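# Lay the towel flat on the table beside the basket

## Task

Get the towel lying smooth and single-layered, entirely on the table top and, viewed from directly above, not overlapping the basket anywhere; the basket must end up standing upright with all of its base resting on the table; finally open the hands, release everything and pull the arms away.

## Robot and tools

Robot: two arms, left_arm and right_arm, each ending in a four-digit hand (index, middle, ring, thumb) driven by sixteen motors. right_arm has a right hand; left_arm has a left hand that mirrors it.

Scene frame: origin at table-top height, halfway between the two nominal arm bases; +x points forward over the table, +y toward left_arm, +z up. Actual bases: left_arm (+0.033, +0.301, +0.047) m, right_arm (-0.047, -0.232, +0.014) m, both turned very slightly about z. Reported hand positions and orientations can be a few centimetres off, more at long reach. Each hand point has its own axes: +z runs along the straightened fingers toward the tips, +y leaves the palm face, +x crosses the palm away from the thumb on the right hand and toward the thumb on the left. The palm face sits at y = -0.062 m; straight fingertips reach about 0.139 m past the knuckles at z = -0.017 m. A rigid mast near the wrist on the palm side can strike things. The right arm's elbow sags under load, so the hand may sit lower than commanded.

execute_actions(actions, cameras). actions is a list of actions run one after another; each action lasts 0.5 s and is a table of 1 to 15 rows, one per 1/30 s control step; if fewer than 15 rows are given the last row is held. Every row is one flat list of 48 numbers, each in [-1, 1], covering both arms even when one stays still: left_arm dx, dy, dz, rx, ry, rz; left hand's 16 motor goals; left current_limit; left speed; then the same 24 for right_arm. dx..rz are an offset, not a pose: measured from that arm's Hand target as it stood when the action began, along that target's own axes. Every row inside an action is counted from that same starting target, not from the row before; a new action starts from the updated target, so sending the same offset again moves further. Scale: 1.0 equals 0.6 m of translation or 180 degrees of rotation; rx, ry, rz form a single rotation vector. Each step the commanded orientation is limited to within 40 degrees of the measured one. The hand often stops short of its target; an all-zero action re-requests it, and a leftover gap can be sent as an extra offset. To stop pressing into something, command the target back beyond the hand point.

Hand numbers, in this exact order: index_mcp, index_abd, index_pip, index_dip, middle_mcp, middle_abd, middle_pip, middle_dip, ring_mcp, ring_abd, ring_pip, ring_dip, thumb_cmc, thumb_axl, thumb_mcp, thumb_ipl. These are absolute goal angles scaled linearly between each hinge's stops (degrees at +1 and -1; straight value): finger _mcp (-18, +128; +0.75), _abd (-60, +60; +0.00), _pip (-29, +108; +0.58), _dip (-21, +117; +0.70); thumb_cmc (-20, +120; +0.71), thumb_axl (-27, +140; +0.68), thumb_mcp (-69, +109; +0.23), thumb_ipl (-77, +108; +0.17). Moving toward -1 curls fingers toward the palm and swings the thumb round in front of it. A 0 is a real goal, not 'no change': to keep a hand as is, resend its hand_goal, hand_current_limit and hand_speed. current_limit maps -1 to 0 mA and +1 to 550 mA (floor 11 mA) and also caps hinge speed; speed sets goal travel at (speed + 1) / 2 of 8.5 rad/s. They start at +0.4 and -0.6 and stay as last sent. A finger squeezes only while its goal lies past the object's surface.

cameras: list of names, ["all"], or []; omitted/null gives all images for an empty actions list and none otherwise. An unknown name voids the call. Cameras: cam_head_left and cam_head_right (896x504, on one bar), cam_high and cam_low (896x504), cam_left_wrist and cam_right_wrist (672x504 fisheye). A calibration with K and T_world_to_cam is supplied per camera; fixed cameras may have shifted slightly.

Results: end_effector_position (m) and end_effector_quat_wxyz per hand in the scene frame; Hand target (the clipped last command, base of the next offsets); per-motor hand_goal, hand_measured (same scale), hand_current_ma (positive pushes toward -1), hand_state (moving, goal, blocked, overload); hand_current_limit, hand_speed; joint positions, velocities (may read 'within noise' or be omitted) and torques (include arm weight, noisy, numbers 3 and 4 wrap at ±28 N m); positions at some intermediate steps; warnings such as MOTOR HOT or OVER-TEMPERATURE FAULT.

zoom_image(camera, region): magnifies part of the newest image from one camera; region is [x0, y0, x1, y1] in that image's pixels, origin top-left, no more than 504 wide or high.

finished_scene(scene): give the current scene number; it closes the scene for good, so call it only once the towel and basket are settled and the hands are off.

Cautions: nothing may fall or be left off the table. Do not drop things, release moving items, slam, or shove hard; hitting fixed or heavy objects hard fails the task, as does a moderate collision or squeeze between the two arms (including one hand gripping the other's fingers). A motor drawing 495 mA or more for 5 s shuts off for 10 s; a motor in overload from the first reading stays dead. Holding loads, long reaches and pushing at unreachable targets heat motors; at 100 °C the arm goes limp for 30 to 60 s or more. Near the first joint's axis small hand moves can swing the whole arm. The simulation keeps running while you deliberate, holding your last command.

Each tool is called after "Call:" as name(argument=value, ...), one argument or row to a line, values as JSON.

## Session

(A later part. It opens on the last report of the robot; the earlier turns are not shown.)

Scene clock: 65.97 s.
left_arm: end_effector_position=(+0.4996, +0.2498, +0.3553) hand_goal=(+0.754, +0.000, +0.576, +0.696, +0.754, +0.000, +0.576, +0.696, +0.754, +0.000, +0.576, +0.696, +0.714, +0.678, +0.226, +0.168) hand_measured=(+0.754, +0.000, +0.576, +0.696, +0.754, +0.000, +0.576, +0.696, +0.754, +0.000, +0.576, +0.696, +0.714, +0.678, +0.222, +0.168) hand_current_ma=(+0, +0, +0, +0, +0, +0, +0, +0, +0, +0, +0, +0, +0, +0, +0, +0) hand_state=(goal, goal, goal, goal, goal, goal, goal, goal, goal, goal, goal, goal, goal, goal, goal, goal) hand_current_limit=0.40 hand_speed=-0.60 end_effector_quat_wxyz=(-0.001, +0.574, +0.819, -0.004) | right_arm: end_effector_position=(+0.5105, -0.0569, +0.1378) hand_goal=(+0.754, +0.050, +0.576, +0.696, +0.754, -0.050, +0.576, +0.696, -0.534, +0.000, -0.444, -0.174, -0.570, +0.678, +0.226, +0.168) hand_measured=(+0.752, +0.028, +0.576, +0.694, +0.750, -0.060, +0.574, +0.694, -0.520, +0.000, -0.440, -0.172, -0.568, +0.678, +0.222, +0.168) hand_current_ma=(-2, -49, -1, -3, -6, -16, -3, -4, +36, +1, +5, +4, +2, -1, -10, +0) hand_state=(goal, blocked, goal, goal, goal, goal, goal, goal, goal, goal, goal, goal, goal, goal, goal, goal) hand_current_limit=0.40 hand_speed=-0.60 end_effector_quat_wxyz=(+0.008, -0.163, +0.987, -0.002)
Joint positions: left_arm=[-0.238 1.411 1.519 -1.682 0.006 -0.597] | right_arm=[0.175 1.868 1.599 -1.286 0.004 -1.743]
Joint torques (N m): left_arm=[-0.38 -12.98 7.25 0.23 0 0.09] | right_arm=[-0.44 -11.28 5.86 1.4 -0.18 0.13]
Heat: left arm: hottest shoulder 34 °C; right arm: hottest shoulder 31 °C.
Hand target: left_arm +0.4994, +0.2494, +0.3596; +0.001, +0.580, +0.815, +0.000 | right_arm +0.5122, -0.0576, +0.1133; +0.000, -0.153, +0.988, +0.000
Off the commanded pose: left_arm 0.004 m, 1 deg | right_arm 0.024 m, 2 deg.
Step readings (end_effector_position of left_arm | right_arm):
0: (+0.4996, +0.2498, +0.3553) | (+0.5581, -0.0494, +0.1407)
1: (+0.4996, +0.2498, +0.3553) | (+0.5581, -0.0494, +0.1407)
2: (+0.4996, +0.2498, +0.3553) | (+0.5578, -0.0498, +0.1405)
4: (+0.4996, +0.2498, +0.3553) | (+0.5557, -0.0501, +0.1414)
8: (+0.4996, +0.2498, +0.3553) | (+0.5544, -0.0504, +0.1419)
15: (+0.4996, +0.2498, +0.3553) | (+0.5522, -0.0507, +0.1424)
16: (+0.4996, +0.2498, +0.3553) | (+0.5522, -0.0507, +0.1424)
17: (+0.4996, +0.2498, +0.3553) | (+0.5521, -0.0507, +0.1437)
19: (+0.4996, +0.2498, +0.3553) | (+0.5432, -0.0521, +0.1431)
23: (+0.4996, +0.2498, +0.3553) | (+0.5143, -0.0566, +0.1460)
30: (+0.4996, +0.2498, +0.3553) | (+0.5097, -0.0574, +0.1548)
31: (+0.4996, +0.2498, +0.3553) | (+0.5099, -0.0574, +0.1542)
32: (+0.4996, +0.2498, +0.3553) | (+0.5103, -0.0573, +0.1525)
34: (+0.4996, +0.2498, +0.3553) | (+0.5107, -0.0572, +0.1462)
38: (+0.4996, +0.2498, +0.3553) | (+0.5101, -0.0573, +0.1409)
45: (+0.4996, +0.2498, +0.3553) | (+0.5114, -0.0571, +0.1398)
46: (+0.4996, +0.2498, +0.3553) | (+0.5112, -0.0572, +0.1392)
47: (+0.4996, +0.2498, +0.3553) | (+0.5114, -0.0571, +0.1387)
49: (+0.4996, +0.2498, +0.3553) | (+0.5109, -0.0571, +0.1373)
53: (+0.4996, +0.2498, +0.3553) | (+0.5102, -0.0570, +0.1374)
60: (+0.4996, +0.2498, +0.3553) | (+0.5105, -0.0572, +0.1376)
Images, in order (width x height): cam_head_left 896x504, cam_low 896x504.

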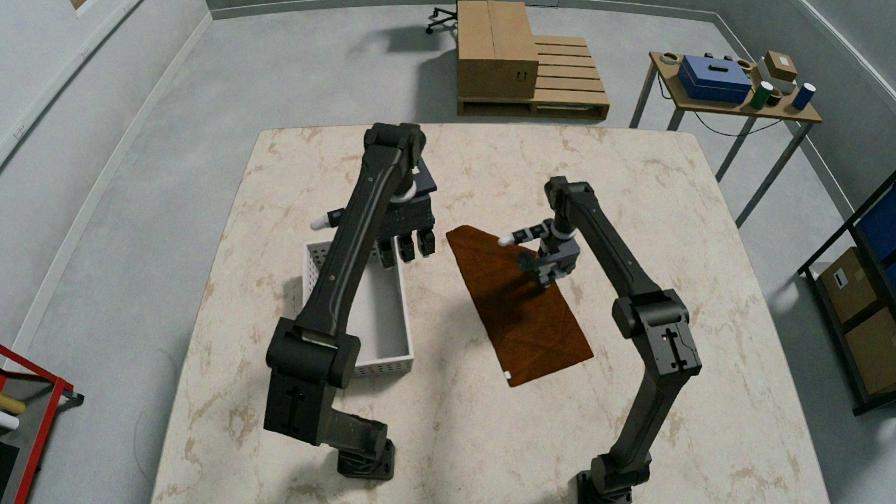

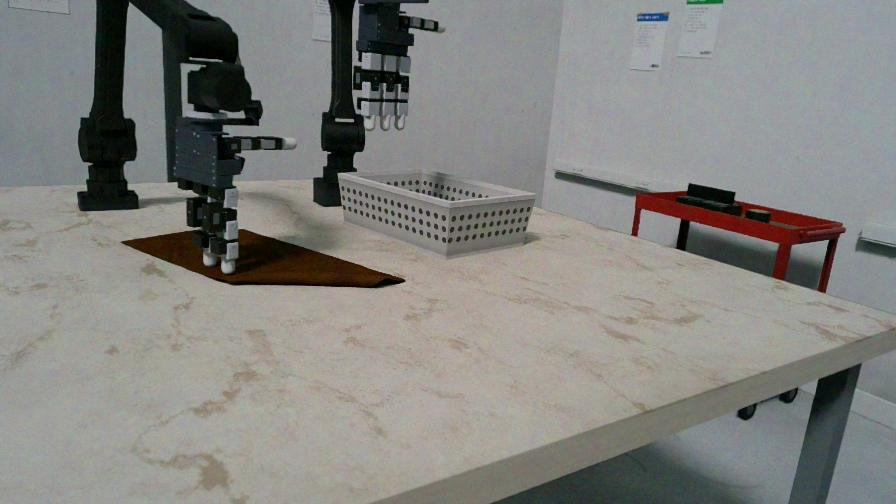

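Call:
execute_actions(
  actions=[
    [[0,0,0,0,0,0, 0.754,0,0.576,0.696,0.754,0,0.576,0.696,0.754,0,0.576,0.696,0.714,0.678,0.226,0.168,0.4,-0.6, 0,0,0,0,0,0, 0.754,-0.1,0.576,0.696,0.754,0.1,0.576,0.696,-0.534,0,-0.445,-0.174,-0.571,0.678,0.226,0.168,0.6,-0.85]],
    [[0,0,0,0,0,0, 0.754,0,0.576,0.696,0.754,0,0.576,0.696,0.754,0,0.576,0.696,0.714,0.678,0.226,0.168,0.4,-0.6, 0,0,0,0,0,0, 0.754,-0.35,0.576,0.696,0.754,0.35,0.576,0.696,-0.534,0,-0.445,-0.174,-0.571,0.678,0.226,0.168,0.6,-0.85]],
  ],
  cameras=["cam_head_left","cam_low"],
)

Call:
zoom_image(
  camera="cam_low",
  region=[150, 210, 310, 310],
)

Call:
zoom_image(
  camera="cam_head_left",
  region=[480, 200, 620, 310],
)

Scene clock: 67.87 s.
left_arm: end_effector_position=(+0.4996, +0.2498, +0.3553) hand_goal=(+0.754, +0.000, +0.576, +0.696, +0.754, +0.000, +0.576, +0.696, +0.754, +0.000, +0.576, +0.696, +0.714, +0.678, +0.226, +0.168) hand_measured=(+0.754, +0.000, +0.576, +0.696, +0.754, +0.000, +0.576, +0.696, +0.754, +0.000, +0.576, +0.696, +0.714, +0.678, +0.222, +0.168) hand_current_ma=(+0, +0, +0, +0, +0, +0, +0, +0, +0, +0, +0, +0, +0, +0, +0, +0) hand_state=(goal, goal, goal, goal, goal, goal, goal, goal, goal, goal, goal, goal, goal, goal, goal, goal) hand_current_limit=0.40 hand_speed=-0.60 end_effector_quat_wxyz=(-0.001, +0.574, +0.819, -0.004) | right_arm: end_effector_position=(+0.5127, -0.0559, +0.1372) hand_goal=(+0.754, -0.350, +0.576, +0.696, +0.754, +0.350, +0.576, +0.696, -0.534, +0.000, -0.444, -0.174, -0.570, +0.678, +0.226, +0.168) hand_measured=(+0.752, -0.146, +0.576, +0.694, +0.750, +0.062, +0.574, +0.694, -0.520, +0.000, -0.440, -0.172, -0.568, +0.678, +0.222, +0.168) hand_current_ma=(-3, +440, -1, -3, -8, -440, -3, -4, +36, +1, +5, +4, +2, -1, -10, +0) hand_state=(goal, blocked, goal, goal, goal, blocked, goal, goal, goal, goal, goal, goal, goal, goal, goal, goal) hand_current_limit=0.60 hand_speed=-0.85 end_effector_quat_wxyz=(+0.014, -0.164, +0.986, -0.003)
Joint positions: left_arm=[-0.238 1.411 1.519 -1.682 0.006 -0.597] | right_arm=[0.176 1.868 1.598 -1.274 0.006 -1.743]
Joint torques (N m): left_arm=[-0.38 -12.92 7.13 0.28 -0.01 0.07] | right_arm=[-0.44 -11.34 5.97 0.95 -0.19 0.15]
Heat: left arm: hottest shoulder 34 °C; right arm: hottest shoulder 31 °C.
Hand target: left_arm +0.4994, +0.2494, +0.3596; +0.001, +0.580, +0.815, +0.000 | right_arm +0.5122, -0.0576, +0.1133; +0.000, -0.153, +0.988, +0.000
Off the commanded pose: left_arm 0.004 m, 1 deg | right_arm 0.024 m, 2 deg.
Step readings (end_effector_position of left_arm | right_arm):
0: (+0.4996, +0.2498, +0.3553) | (+0.5105, -0.0569, +0.1378)
1: (+0.4996, +0.2498, +0.3553) | (+0.5105, -0.0569, +0.1378)
2: (+0.4996, +0.2498, +0.3553) | (+0.5109, -0.0569, +0.1378)
4: (+0.4996, +0.2498, +0.3553) | (+0.5116, -0.0568, +0.1378)
8: (+0.4996, +0.2498, +0.3553) | (+0.5129, -0.0559, +0.1378)
15: (+0.4996, +0.2498, +0.3553) | (+0.5133, -0.0559, +0.1378)
16: (+0.4996, +0.2498, +0.3553) | (+0.5133, -0.0559, +0.1378)
17: (+0.4996, +0.2498, +0.3553) | (+0.5133, -0.0559, +0.1378)
19: (+0.4996, +0.2498, +0.3553) | (+0.5124, -0.0560, +0.1372)
23: (+0.4996, +0.2498, +0.3553) | (+0.5126, -0.0566, +0.1373)
30: (+0.4996, +0.2498, +0.3553) | (+0.5130, -0.0568, +0.1372)
Images, in order (width x height): cam_head_left 896x504, cam_low 896x504.

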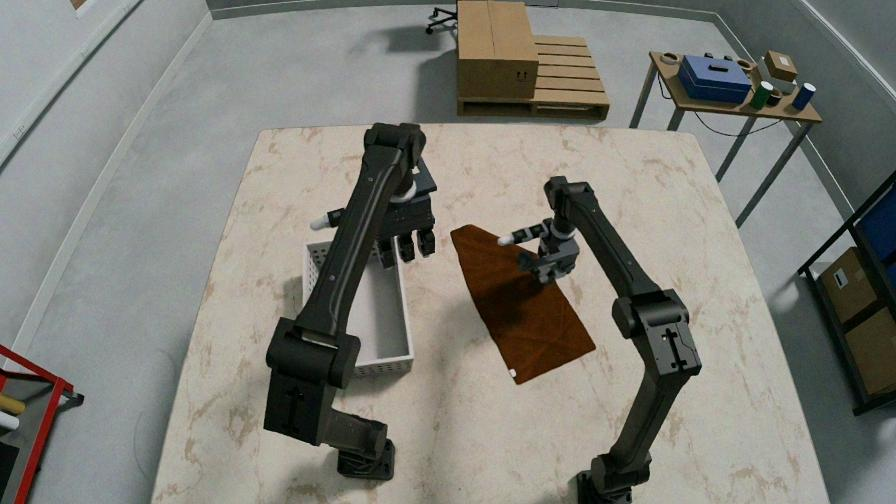

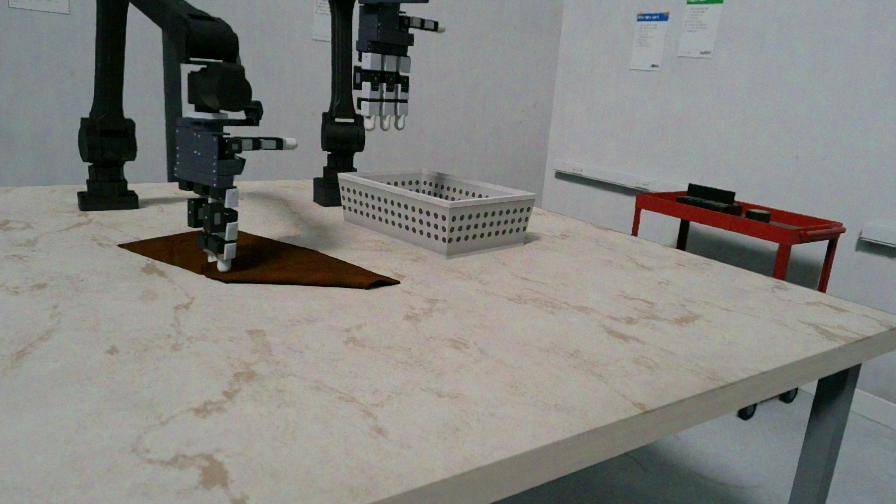

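Scaled by 3.150 from the camera's 896x504 image, which has a finer 1280x720 frame.

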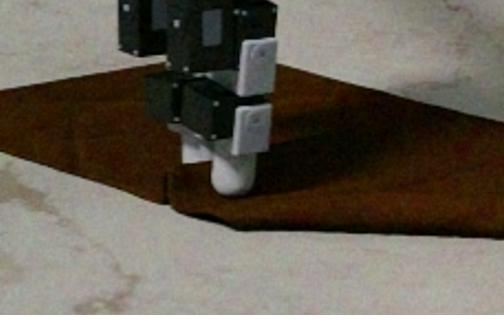

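Scaled by 3.600 from the camera's 896x504 image, which has a finer 1280x720 frame.

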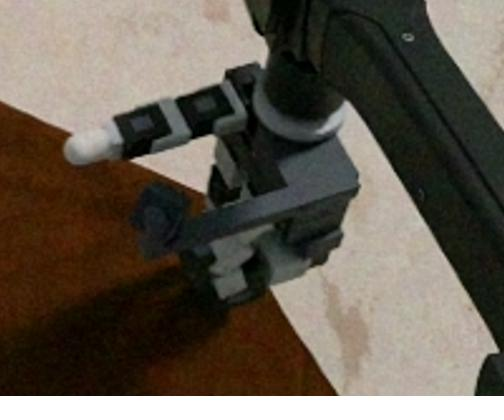

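Call:
execute_actions(
  actions=[
    [[0,0,0,0,0,0, 0.754,0,0.576,0.696,0.754,0,0.576,0.696,0.754,0,0.576,0.696,0.714,0.678,0.226,0.168,0.4,-0.6, 0,0,-0.05,0,0,0, 0.754,-0.35,0.576,0.696,0.754,0.35,0.576,0.696,-0.534,0,-0.445,-0.174,-0.571,0.678,0.226,0.168,0.7,-0.85]],
    [[0,0,0,0,0,0, 0.754,0,0.576,0.696,0.754,0,0.576,0.696,0.754,0,0.576,0.696,0.714,0.678,0.226,0.168,0.4,-0.6, 0,0,-0.05,0,0,0, 0.754,-0.35,0.576,0.696,0.754,0.35,0.576,0.696,-0.534,0,-0.445,-0.174,-0.571,0.678,0.226,0.168,0.7,-0.85]],
  ],
  cameras=["cam_head_left","cam_low","cam_high"],
)

Call:
zoom_image(
  camera="cam_low",
  region=[110, 190, 430, 310],
)

Call:
zoom_image(
  camera="cam_head_left",
  region=[440, 200, 620, 310],
)

Scene clock: 70.00 s.
left_arm: end_effector_position=(+0.4996, +0.2498, +0.3553) hand_goal=(+0.754, +0.000, +0.576, +0.696, +0.754, +0.000, +0.576, +0.696, +0.754, +0.000, +0.576, +0.696, +0.714, +0.678, +0.226, +0.168) hand_measured=(+0.754, +0.000, +0.576, +0.696, +0.754, +0.000, +0.576, +0.696, +0.754, +0.000, +0.576, +0.696, +0.714, +0.678, +0.222, +0.168) hand_current_ma=(+0, +0, +0, +0, +0, +0, +0, +0, +0, +0, +0, +0, +0, +0, +0, +0) hand_state=(goal, goal, goal, goal, goal, goal, goal, goal, goal, goal, goal, goal, goal, goal, goal, goal) hand_current_limit=0.40 hand_speed=-0.60 end_effector_quat_wxyz=(-0.001, +0.574, +0.819, -0.004) | right_arm: end_effector_position=(+0.4930, -0.0592, +0.1405) hand_goal=(+0.754, -0.350, +0.576, +0.696, +0.754, +0.350, +0.576, +0.696, -0.534, +0.000, -0.444, -0.174, -0.570, +0.678, +0.226, +0.168) hand_measured=(+0.754, -0.146, +0.576, +0.694, +0.752, +0.062, +0.574, +0.694, -0.520, +0.000, -0.440, -0.172, -0.568, +0.678, +0.222, +0.168) hand_current_ma=(+1, +467, +0, -1, -3, -467, -2, -3, +36, +1, +5, +4, +2, -1, -10, +0) hand_state=(goal, blocked, goal, goal, goal, blocked, goal, goal, goal, goal, goal, goal, goal, goal, goal, goal) hand_current_limit=0.70 hand_speed=-0.85 end_effector_quat_wxyz=(-0.029, -0.159, +0.987, -0.003)
Joint positions: left_arm=[-0.238 1.411 1.519 -1.682 0.006 -0.597] | right_arm=[0.176 1.866 1.605 -1.369 0.006 -1.732]
Joint torques (N m): left_arm=[-0.44 -12.86 7.23 0.34 -0.01 0.05] | right_arm=[-0.62 -13.92 12.59 -0.73 -0.21 0.11]
Heat: left arm: hottest shoulder 34 °C; right arm: hottest shoulder 31 °C.
Hand target: left_arm +0.4994, +0.2494, +0.3596; +0.001, +0.580, +0.815, +0.000 | right_arm +0.5122, -0.0576, +0.1733; +0.000, -0.153, +0.988, +0.000
Off the commanded pose: left_arm 0.004 m, 1 deg | right_arm 0.038 m, 3 deg.
Step readings (end_effector_position of left_arm | right_arm):
0: (+0.4996, +0.2498, +0.3553) | (+0.5127, -0.0559, +0.1372)
1: (+0.4996, +0.2498, +0.3553) | (+0.5127, -0.0559, +0.1372)
2: (+0.4996, +0.2498, +0.3553) | (+0.5124, -0.0560, +0.1372)
4: (+0.4996, +0.2498, +0.3553) | (+0.5116, -0.0561, +0.1371)
8: (+0.4996, +0.2498, +0.3553) | (+0.5122, -0.0561, +0.1380)
15: (+0.4996, +0.2498, +0.3553) | (+0.5118, -0.0562, +0.1380)
16: (+0.4996, +0.2498, +0.3553) | (+0.5118, -0.0562, +0.1380)
17: (+0.4996, +0.2498, +0.3553) | (+0.5105, -0.0564, +0.1385)
19: (+0.4996, +0.2498, +0.3553) | (+0.5055, -0.0572, +0.1394)
23: (+0.4996, +0.2498, +0.3553) | (+0.4962, -0.0586, +0.1399)
30: (+0.4996, +0.2498, +0.3553) | (+0.4934, -0.0591, +0.1405)
Images, in order (width x height): cam_head_left 896x504, cam_high 896x504, cam_low 896x504.

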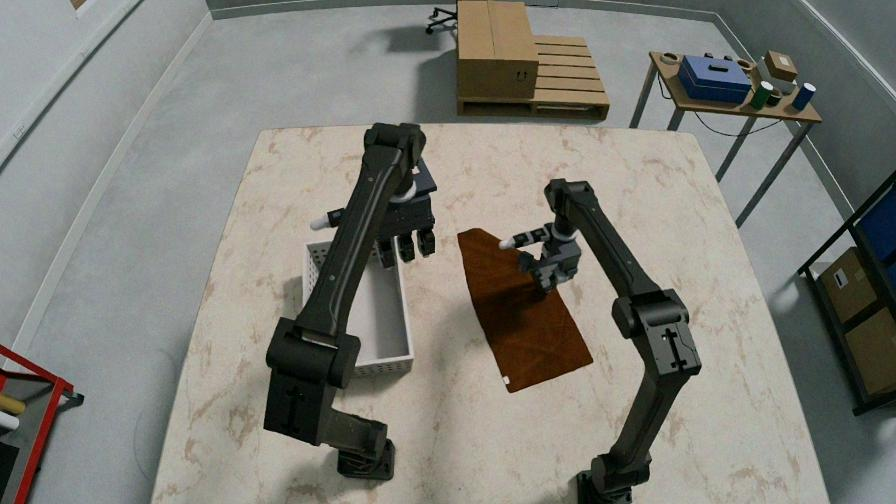

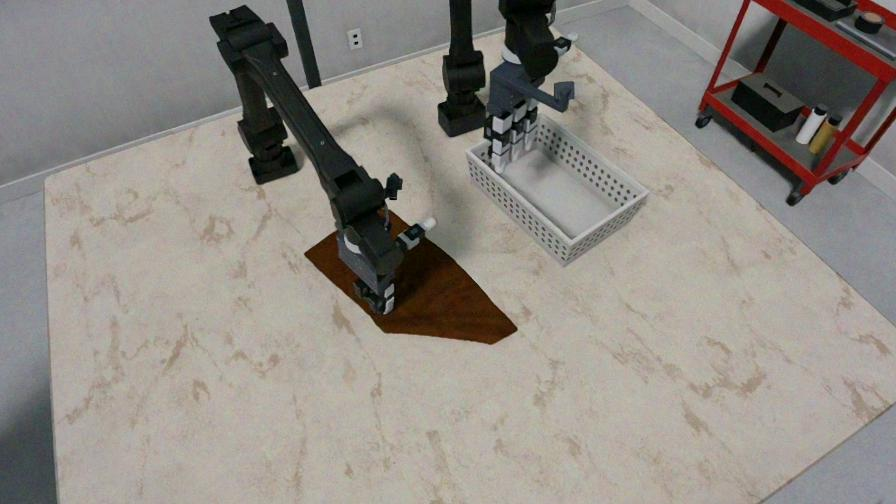

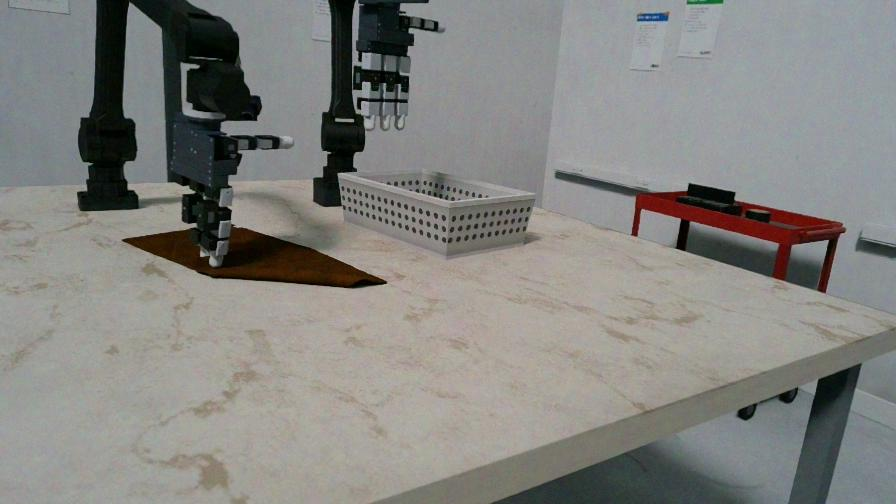

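Scaled by 1.575 from the camera's 896x504 image, which has a finer 1280x720 frame.

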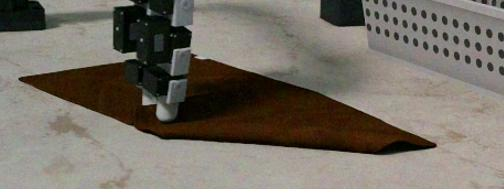

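Scaled by 2.800 from the camera's 896x504 image, which has a finer 1280x720 frame.

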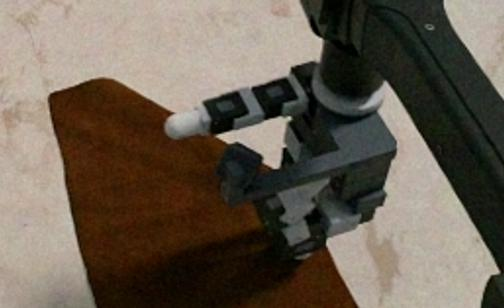

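Call:
execute_actions(
  actions=[
    [[0,0,0,0,0,0, 0.754,0,0.576,0.696,0.754,0,0.576,0.696,0.754,0,0.576,0.696,0.714,0.678,0.226,0.168,0.4,-0.6, 0,0,-0.05,0,0,0, 0.754,-0.35,0.576,0.696,0.754,0.35,0.576,0.696,-0.534,0,-0.445,-0.174,-0.571,0.678,0.226,0.168,0.7,-0.85]],
    [[0,0,0,0,0,0, 0.754,0,0.576,0.696,0.754,0,0.576,0.696,0.754,0,0.576,0.696,0.714,0.678,0.226,0.168,0.4,-0.6, 0,0,-0.05,0,0,0, 0.754,-0.35,0.576,0.696,0.754,0.35,0.576,0.696,-0.534,0,-0.445,-0.174,-0.571,0.678,0.226,0.168,0.7,-0.85]],
  ],
  cameras=["cam_head_left","cam_low","cam_high"],
)

Call:
zoom_image(
  camera="cam_low",
  region=[110, 190, 430, 310],
)

Call:
zoom_image(
  camera="cam_high",
  region=[290, 180, 540, 360],
)

Scene clock: 71.87 s.
left_arm: end_effector_position=(+0.4996, +0.2498, +0.3553) hand_goal=(+0.754, +0.000, +0.576, +0.696, +0.754, +0.000, +0.576, +0.696, +0.754, +0.000, +0.576, +0.696, +0.714, +0.678, +0.226, +0.168) hand_measured=(+0.754, +0.000, +0.576, +0.696, +0.754, +0.000, +0.576, +0.696, +0.754, +0.000, +0.576, +0.696, +0.714, +0.678, +0.222, +0.168) hand_current_ma=(+0, +0, +0, +0, +0, +0, +0, +0, +0, +0, +0, +0, +0, +0, +0, +0) hand_state=(goal, goal, goal, goal, goal, goal, goal, goal, goal, goal, goal, goal, goal, goal, goal, goal) hand_current_limit=0.40 hand_speed=-0.60 end_effector_quat_wxyz=(-0.001, +0.574, +0.819, -0.004) | right_arm: end_effector_position=(+0.4930, -0.0592, +0.1982) hand_goal=(+0.754, -0.350, +0.576, +0.696, +0.754, +0.350, +0.576, +0.696, -0.534, +0.000, -0.444, -0.174, -0.570, +0.678, +0.226, +0.168) hand_measured=(+0.754, -0.146, +0.576, +0.694, +0.752, +0.062, +0.574, +0.694, -0.520, +0.000, -0.440, -0.172, -0.568, +0.678, +0.222, +0.168) hand_current_ma=(+1, +467, +0, -1, -3, -467, -2, -3, +36, +1, +5, +4, +2, -1, -10, +0) hand_state=(goal, blocked, goal, goal, goal, blocked, goal, goal, goal, goal, goal, goal, goal, goal, goal, goal) hand_current_limit=0.70 hand_speed=-0.85 end_effector_quat_wxyz=(-0.039, -0.159, +0.987, -0.003)
Joint positions: left_arm=[-0.238 1.411 1.519 -1.682 0.006 -0.597] | right_arm=[0.176 1.849 1.734 -1.533 0.006 -1.732]
Joint torques (N m): left_arm=[-0.38 -12.86 7.1 0.27 0.01 0.09] | right_arm=[-0.67 -13.92 13.05 -0.66 -0.2 0.11]
Heat: left arm: hottest shoulder 34 °C; right arm: hottest shoulder 31 °C.
Hand target: left_arm +0.4994, +0.2494, +0.3596; +0.001, +0.580, +0.815, +0.000 | right_arm +0.5122, -0.0577, +0.2333; +0.000, -0.153, +0.988, +0.000
Off the commanded pose: left_arm 0.004 m, 1 deg | right_arm 0.040 m, 4 deg.
Step readings (end_effector_position of left_arm | right_arm):
0: (+0.4996, +0.2498, +0.3553) | (+0.4930, -0.0592, +0.1405)
1: (+0.4996, +0.2498, +0.3553) | (+0.4930, -0.0592, +0.1405)
2: (+0.4996, +0.2498, +0.3553) | (+0.4922, -0.0593, +0.1408)
4: (+0.4996, +0.2498, +0.3553) | (+0.4900, -0.0596, +0.1452)
8: (+0.4996, +0.2498, +0.3553) | (+0.4891, -0.0598, +0.1572)
15: (+0.4996, +0.2498, +0.3553) | (+0.4911, -0.0595, +0.1682)
16: (+0.4996, +0.2498, +0.3553) | (+0.4916, -0.0594, +0.1687)
17: (+0.4996, +0.2498, +0.3553) | (+0.4910, -0.0595, +0.1685)
19: (+0.4996, +0.2498, +0.3553) | (+0.4902, -0.0596, +0.1726)
23: (+0.4996, +0.2498, +0.3553) | (+0.4902, -0.0596, +0.1865)
30: (+0.4996, +0.2498, +0.3553) | (+0.4945, -0.0589, +0.1981)
Images, in order (width x height): cam_head_left 896x504, cam_high 896x504, cam_low 896x504.

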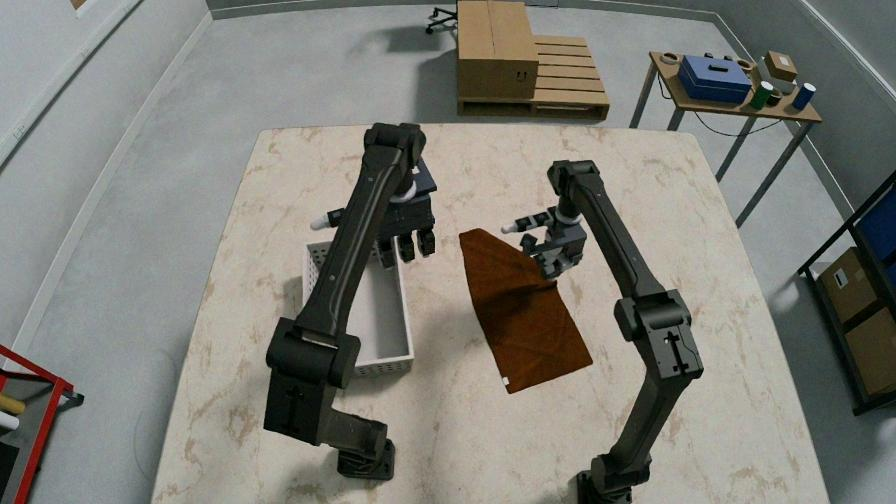

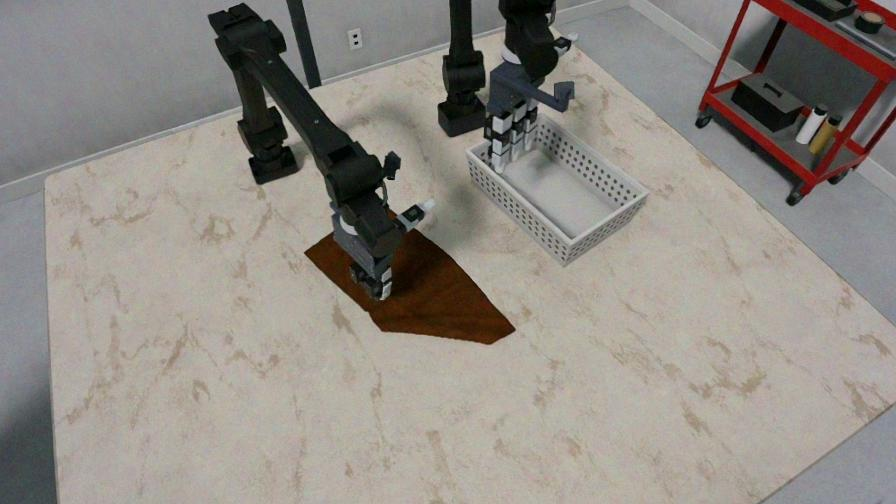

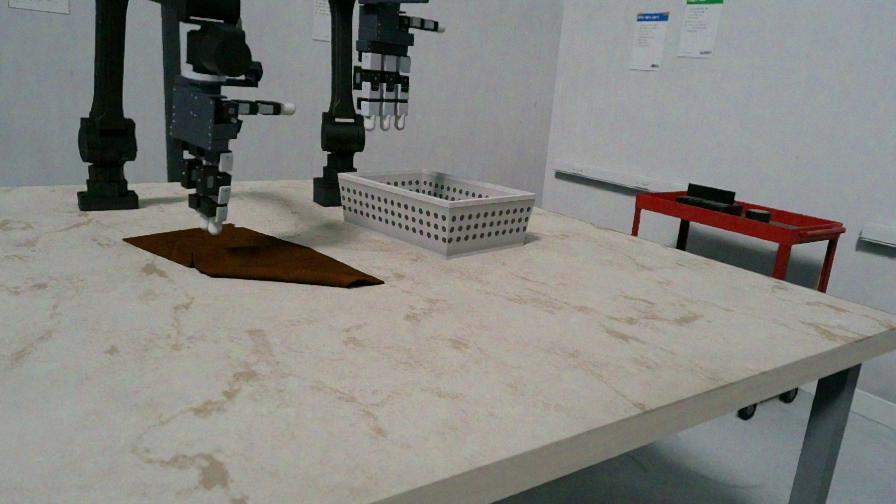

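Scaled by 1.575 from the camera's 896x504 image, which has a finer 1280x720 frame.

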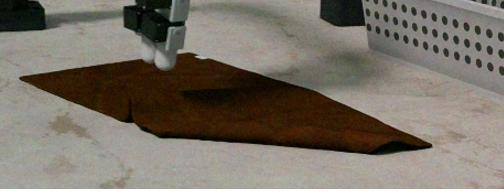

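Scaled by 2.016 from the camera's 896x504 image, which has a finer 1280x720 frame.

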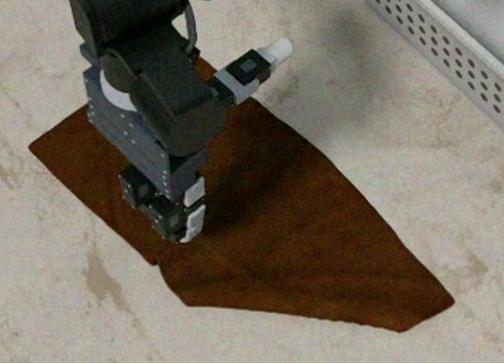

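Call:
zoom_image(
  camera="cam_low",
  region=[150, 220, 270, 300],
)

Call:
zoom_image(
  camera="cam_head_left",
  region=[450, 210, 620, 320],
)

Call:
zoom_image(
  camera="cam_high",
  region=[330, 270, 530, 360],
)

Scaled by 4.200 from the camera's 896x504 image, which has a finer 1280x720 frame.

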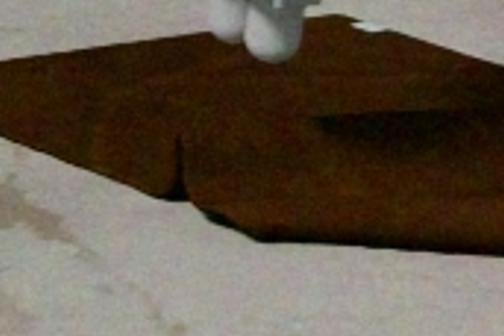

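Scaled by 2.965 from the camera's 896x504 image, which has a finer 1280x720 frame.

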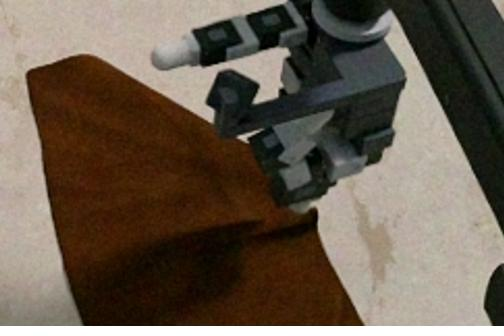

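Scaled by 2.520 from the camera's 896x504 image, which has a finer 1280x720 frame.

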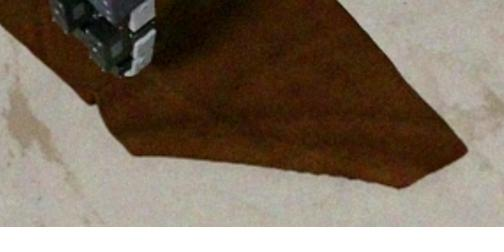

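Call:
execute_actions(
  actions=[
    [[0,0,0,0,0,0, 0.754,0,0.576,0.696,0.754,0,0.576,0.696,0.754,0,0.576,0.696,0.714,0.678,0.226,0.168,0.4,-0.6, 0.025,0,0.05,0,0,0, 0.754,0.05,0.576,0.696,0.754,-0.05,0.576,0.696,-0.534,0,-0.445,-0.174,-0.571,0.678,0.226,0.168,0.4,-0.7]],
    [[0,0,0,0,0,0, 0.754,0,0.576,0.696,0.754,0,0.576,0.696,0.754,0,0.576,0.696,0.714,0.678,0.226,0.168,0.4,-0.6, 0.025,0,0.05,0,0,0, 0.754,0.05,0.576,0.696,0.754,-0.05,0.576,0.696,-0.534,0,-0.445,-0.174,-0.571,0.678,0.226,0.168,0.4,-0.7]],
  ],
  cameras=["cam_head_left","cam_low","cam_high"],
)

Call:
zoom_image(
  camera="cam_low",
  region=[150, 210, 290, 300],
)

Call:
zoom_image(
  camera="cam_head_left",
  region=[480, 210, 620, 320],
)

Scene clock: 80.33 s.
left_arm: end_effector_position=(+0.4996, +0.2498, +0.3553) hand_goal=(+0.754, +0.000, +0.576, +0.696, +0.754, +0.000, +0.576, +0.696, +0.754, +0.000, +0.576, +0.696, +0.714, +0.678, +0.226, +0.168) hand_measured=(+0.754, +0.000, +0.576, +0.696, +0.754, +0.000, +0.576, +0.696, +0.754, +0.000, +0.576, +0.696, +0.714, +0.678, +0.222, +0.168) hand_current_ma=(+0, +0, +0, +0, +0, +0, +0, +0, +0, +0, +0, +0, +0, +0, +0, +0) hand_state=(goal, goal, goal, goal, goal, goal, goal, goal, goal, goal, goal, goal, goal, goal, goal, goal) hand_current_limit=0.40 hand_speed=-0.60 end_effector_quat_wxyz=(-0.001, +0.574, +0.819, -0.004) | right_arm: end_effector_position=(+0.4785, -0.0615, +0.1610) hand_goal=(+0.754, +0.050, +0.576, +0.696, +0.754, -0.050, +0.576, +0.696, -0.534, +0.000, -0.444, -0.174, -0.570, +0.678, +0.226, +0.168) hand_measured=(+0.754, +0.048, +0.576, +0.694, +0.752, -0.046, +0.574, +0.694, -0.520, +0.000, -0.440, -0.172, -0.568, +0.678, +0.222, +0.168) hand_current_ma=(+1, -3, +0, -1, -3, +5, -2, -3, +36, +1, +5, +4, +1, -1, -10, +0) hand_state=(goal, goal, goal, goal, goal, goal, goal, goal, goal, goal, goal, goal, goal, goal, goal, goal) hand_current_limit=0.40 hand_speed=-0.70 end_effector_quat_wxyz=(-0.020, -0.159, +0.987, -0.003)
Joint positions: left_arm=[-0.238 1.411 1.519 -1.682 0.006 -0.597] | right_arm=[0.176 1.803 1.57 -1.378 0.006 -1.732]
Joint torques (N m): left_arm=[-0.03 -13.04 7.21 0.34 -0.02 0.07] | right_arm=[-1.03 -14.04 7.6 0.47 -0.19 0.03]
Heat: left arm: hottest shoulder 34 °C; right arm: hottest shoulder 31 °C.
Hand target: left_arm +0.4994, +0.2494, +0.3596; +0.001, +0.580, +0.815, +0.000 | right_arm +0.4836, -0.0667, +0.1733; +0.000, -0.153, +0.988, +0.000
Off the commanded pose: left_arm 0.004 m, 1 deg | right_arm 0.014 m, 2 deg.
Step readings (end_effector_position of left_arm | right_arm):
0: (+0.4996, +0.2498, +0.3553) | (+0.4930, -0.0592, +0.1982)
1: (+0.4996, +0.2498, +0.3553) | (+0.4930, -0.0592, +0.1982)
2: (+0.4996, +0.2498, +0.3553) | (+0.4930, -0.0592, +0.1982)
4: (+0.4996, +0.2498, +0.3553) | (+0.4965, -0.0586, +0.1985)
8: (+0.4996, +0.2498, +0.3553) | (+0.4993, -0.0582, +0.1959)
15: (+0.4996, +0.2498, +0.3553) | (+0.4940, -0.0590, +0.1914)
16: (+0.4996, +0.2498, +0.3553) | (+0.4939, -0.0590, +0.1908)
17: (+0.4996, +0.2498, +0.3553) | (+0.4945, -0.0589, +0.1896)
19: (+0.4996, +0.2498, +0.3553) | (+0.4930, -0.0592, +0.1829)
23: (+0.4996, +0.2498, +0.3553) | (+0.4785, -0.0614, +0.1679)
30: (+0.4996, +0.2498, +0.3553) | (+0.4777, -0.0616, +0.1610)
Images, in order (width x height): cam_head_left 896x504, cam_high 896x504, cam_low 896x504.

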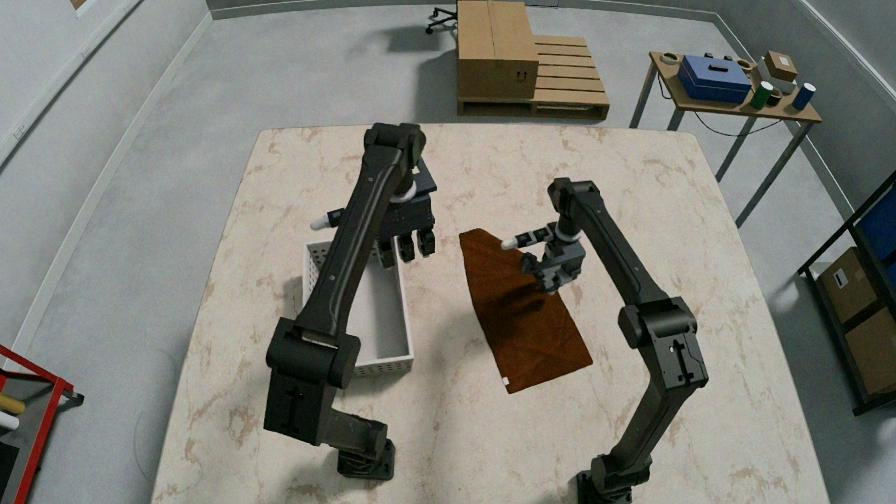

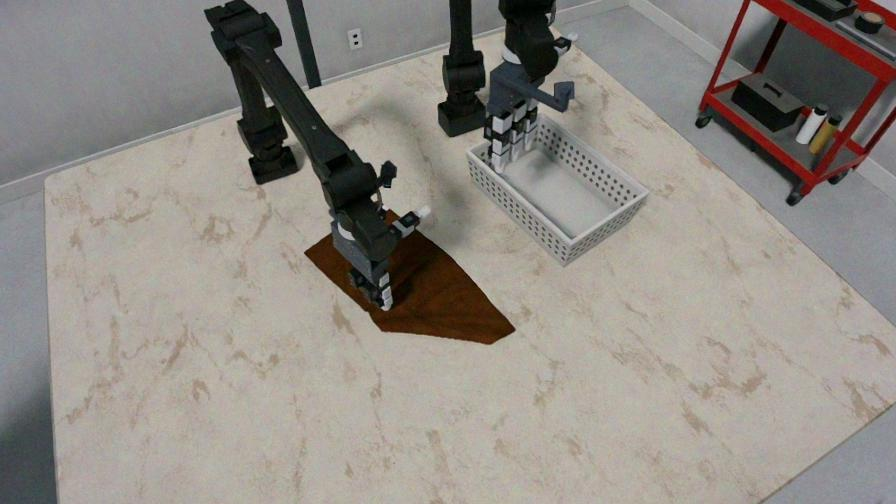

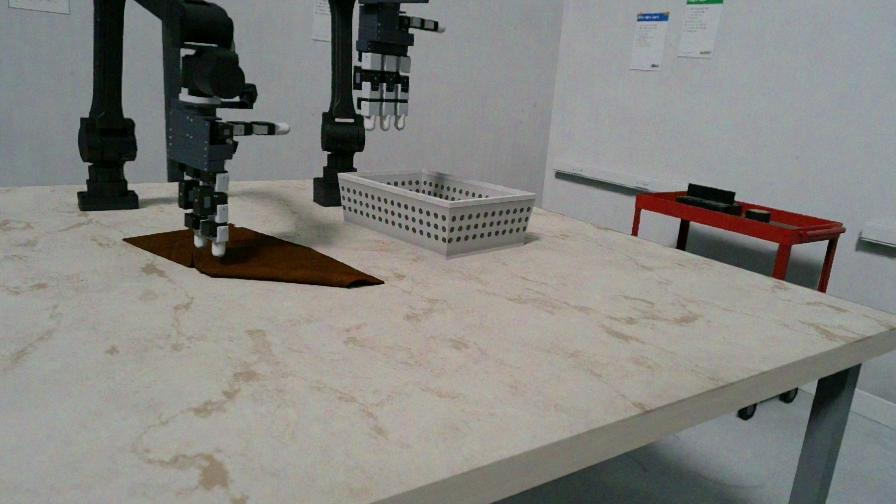

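Scaled by 3.600 from the camera's 896x504 image, which has a finer 1280x720 frame.

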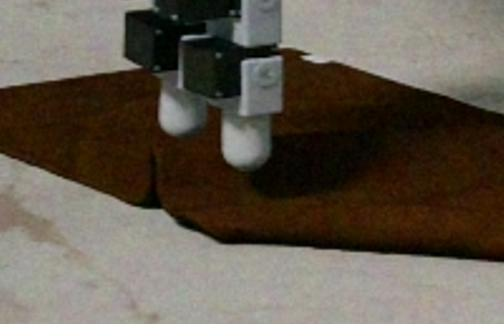

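Scaled by 3.600 from the camera's 896x504 image, which has a finer 1280x720 frame.

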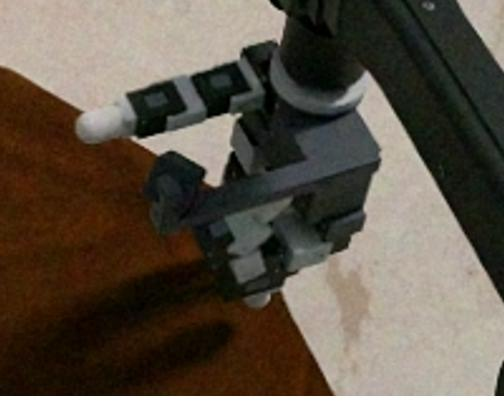

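Call:
execute_actions(
  actions=[],
)

Scene clock: 81.73 s.
left_arm: end_effector_position=(+0.4996, +0.2498, +0.3553) hand_goal=(+0.754, +0.000, +0.576, +0.696, +0.754, +0.000, +0.576, +0.696, +0.754, +0.000, +0.576, +0.696, +0.714, +0.678, +0.226, +0.168) hand_measured=(+0.754, +0.000, +0.576, +0.696, +0.754, +0.000, +0.576, +0.696, +0.754, +0.000, +0.576, +0.696, +0.714, +0.678, +0.222, +0.168) hand_current_ma=(+0, +0, +0, +0, +0, +0, +0, +0, +0, +0, +0, +0, +0, +0, +0, +0) hand_state=(goal, goal, goal, goal, goal, goal, goal, goal, goal, goal, goal, goal, goal, goal, goal, goal) hand_current_limit=0.40 hand_speed=-0.60 end_effector_quat_wxyz=(-0.001, +0.574, +0.819, -0.004) | right_arm: end_effector_position=(+0.4785, -0.0615, +0.1610) hand_goal=(+0.754, +0.050, +0.576, +0.696, +0.754, -0.050, +0.576, +0.696, -0.534, +0.000, -0.444, -0.174, -0.570, +0.678, +0.226, +0.168) hand_measured=(+0.754, +0.048, +0.576, +0.694, +0.752, -0.046, +0.574, +0.694, -0.520, +0.000, -0.440, -0.172, -0.568, +0.678, +0.222, +0.168) hand_current_ma=(+1, -3, +0, -1, -3, +5, -2, -3, +36, +1, +5, +4, +1, -1, -10, +0) hand_state=(goal, goal, goal, goal, goal, goal, goal, goal, goal, goal, goal, goal, goal, goal, goal, goal) hand_current_limit=0.40 hand_speed=-0.70 end_effector_quat_wxyz=(-0.020, -0.159, +0.987, -0.003)
Joint positions: left_arm=[-0.238 1.411 1.519 -1.682 0.006 -0.597] | right_arm=[0.176 1.803 1.57 -1.378 0.006 -1.732]
Joint velocities: within noise
Joint torques (N m): left_arm=[-0.32 -12.57 7.2 0.31 0 0.07] | right_arm=[-1.03 -14.15 7.56 0.53 -0.18 0.03]
Heat: left arm: hottest shoulder 34 °C; right arm: hottest shoulder 31 °C.
Hand target: left_arm +0.4994, +0.2494, +0.3596; +0.001, +0.580, +0.815, +0.000 | right_arm +0.4836, -0.0667, +0.1733; +0.000, -0.153, +0.988, +0.000
Off the commanded pose: left_arm 0.004 m, 1 deg | right_arm 0.014 m, 2 deg.
camera_calibration:
cam_left_wrist: T_world_to_cam=[[-0.371091, -0.928129, 0.0294535, 0.375758], [-0.580209, 0.256514, 0.773019, -0.104967], [-0.725016, 0.269771, -0.633699, 0.641394], [0, 0, 0, 1]] pos_world=[0.543559, 0.202648, 0.476525]
cam_right_wrist: T_world_to_cam=[[0.597603, 0.799749, 0.0572071, -0.219871], [0.471508, -0.408244, 0.781676, -0.440895], [0.648498, -0.440158, -0.621056, -0.115443], [0, 0, 0, 1]] pos_world=[0.414146, -0.0549646, 0.285519]

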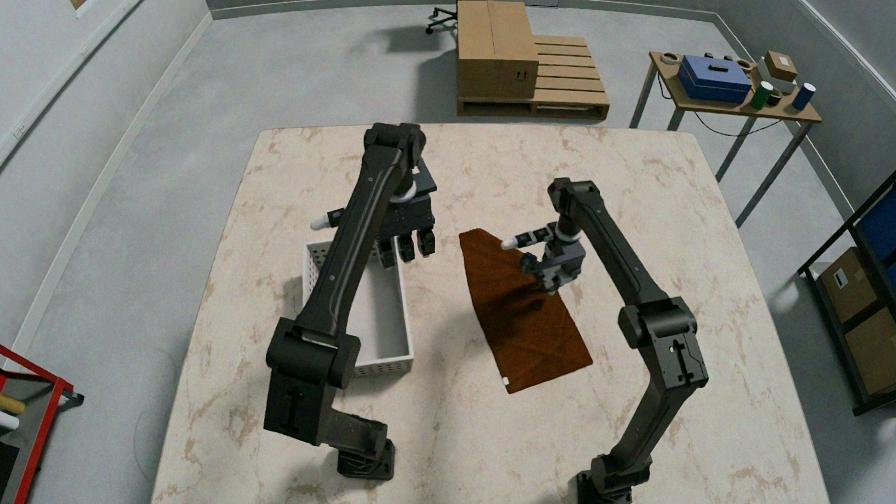

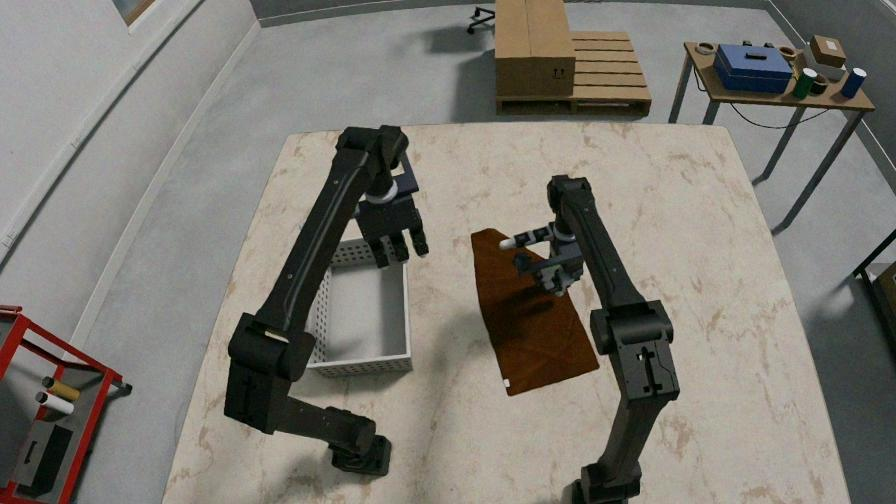

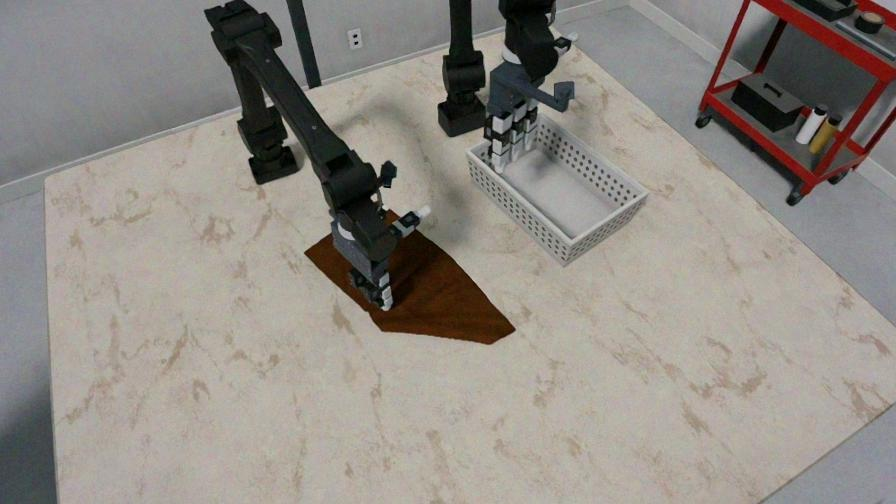

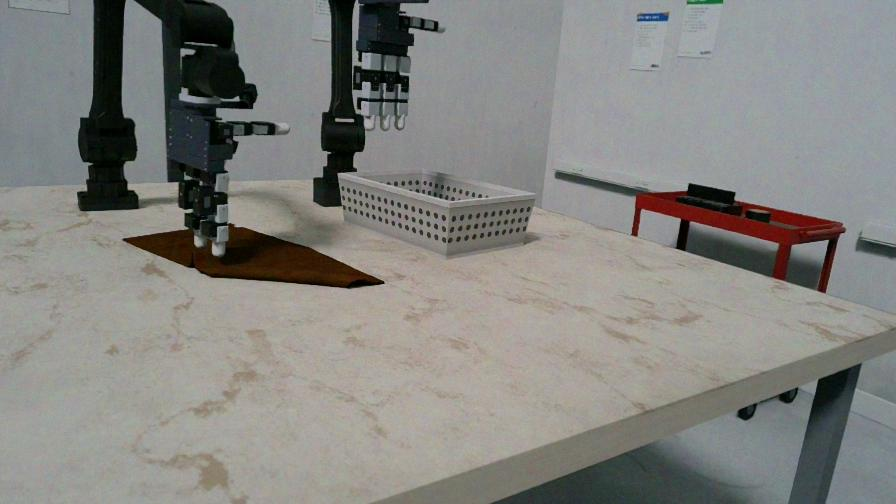

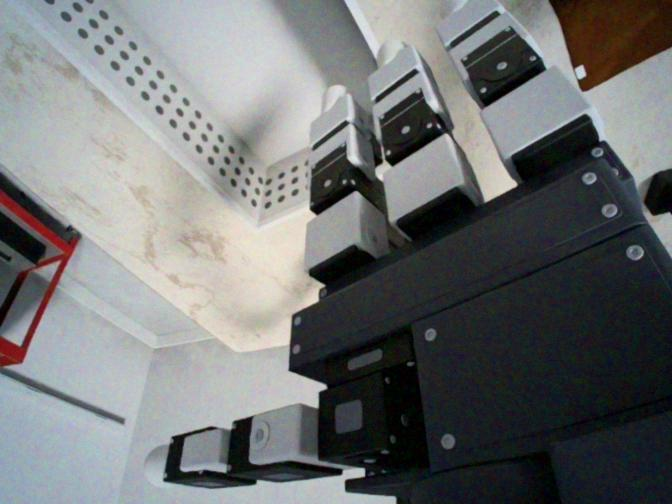

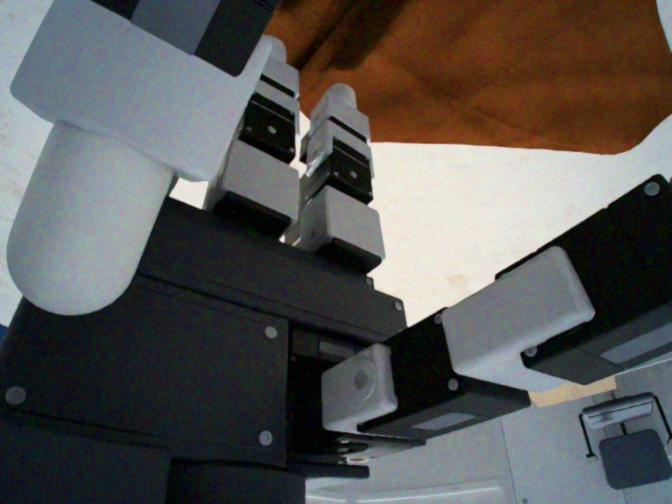

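Call:
zoom_image(
  camera="cam_low",
  region=[110, 200, 310, 310],
)

Call:
zoom_image(
  camera="cam_right_wrist",
  region=[200, 0, 460, 200],
)

Call:
zoom_image(
  camera="cam_high",
  region=[290, 200, 530, 360],
)

Scaled by 2.520 from the camera's 896x504 image, which has a finer 1280x720 frame.

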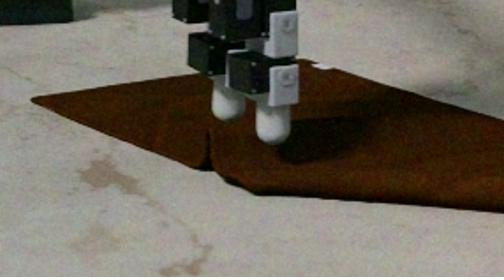

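Scaled by 1.938 from the camera's 672x504 image, which has a finer 960x720 frame.

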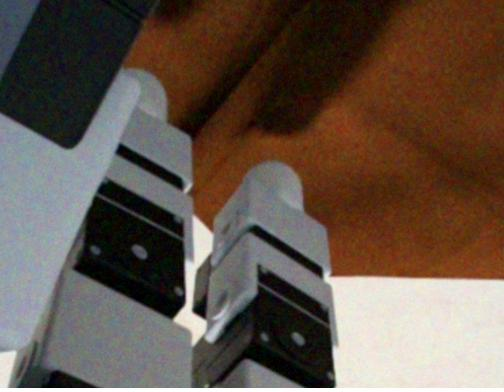

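Scaled by 2.100 from the camera's 896x504 image, which has a finer 1280x720 frame.

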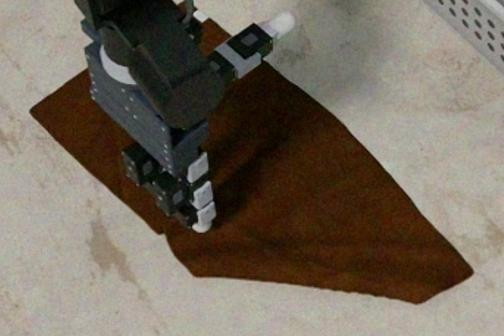

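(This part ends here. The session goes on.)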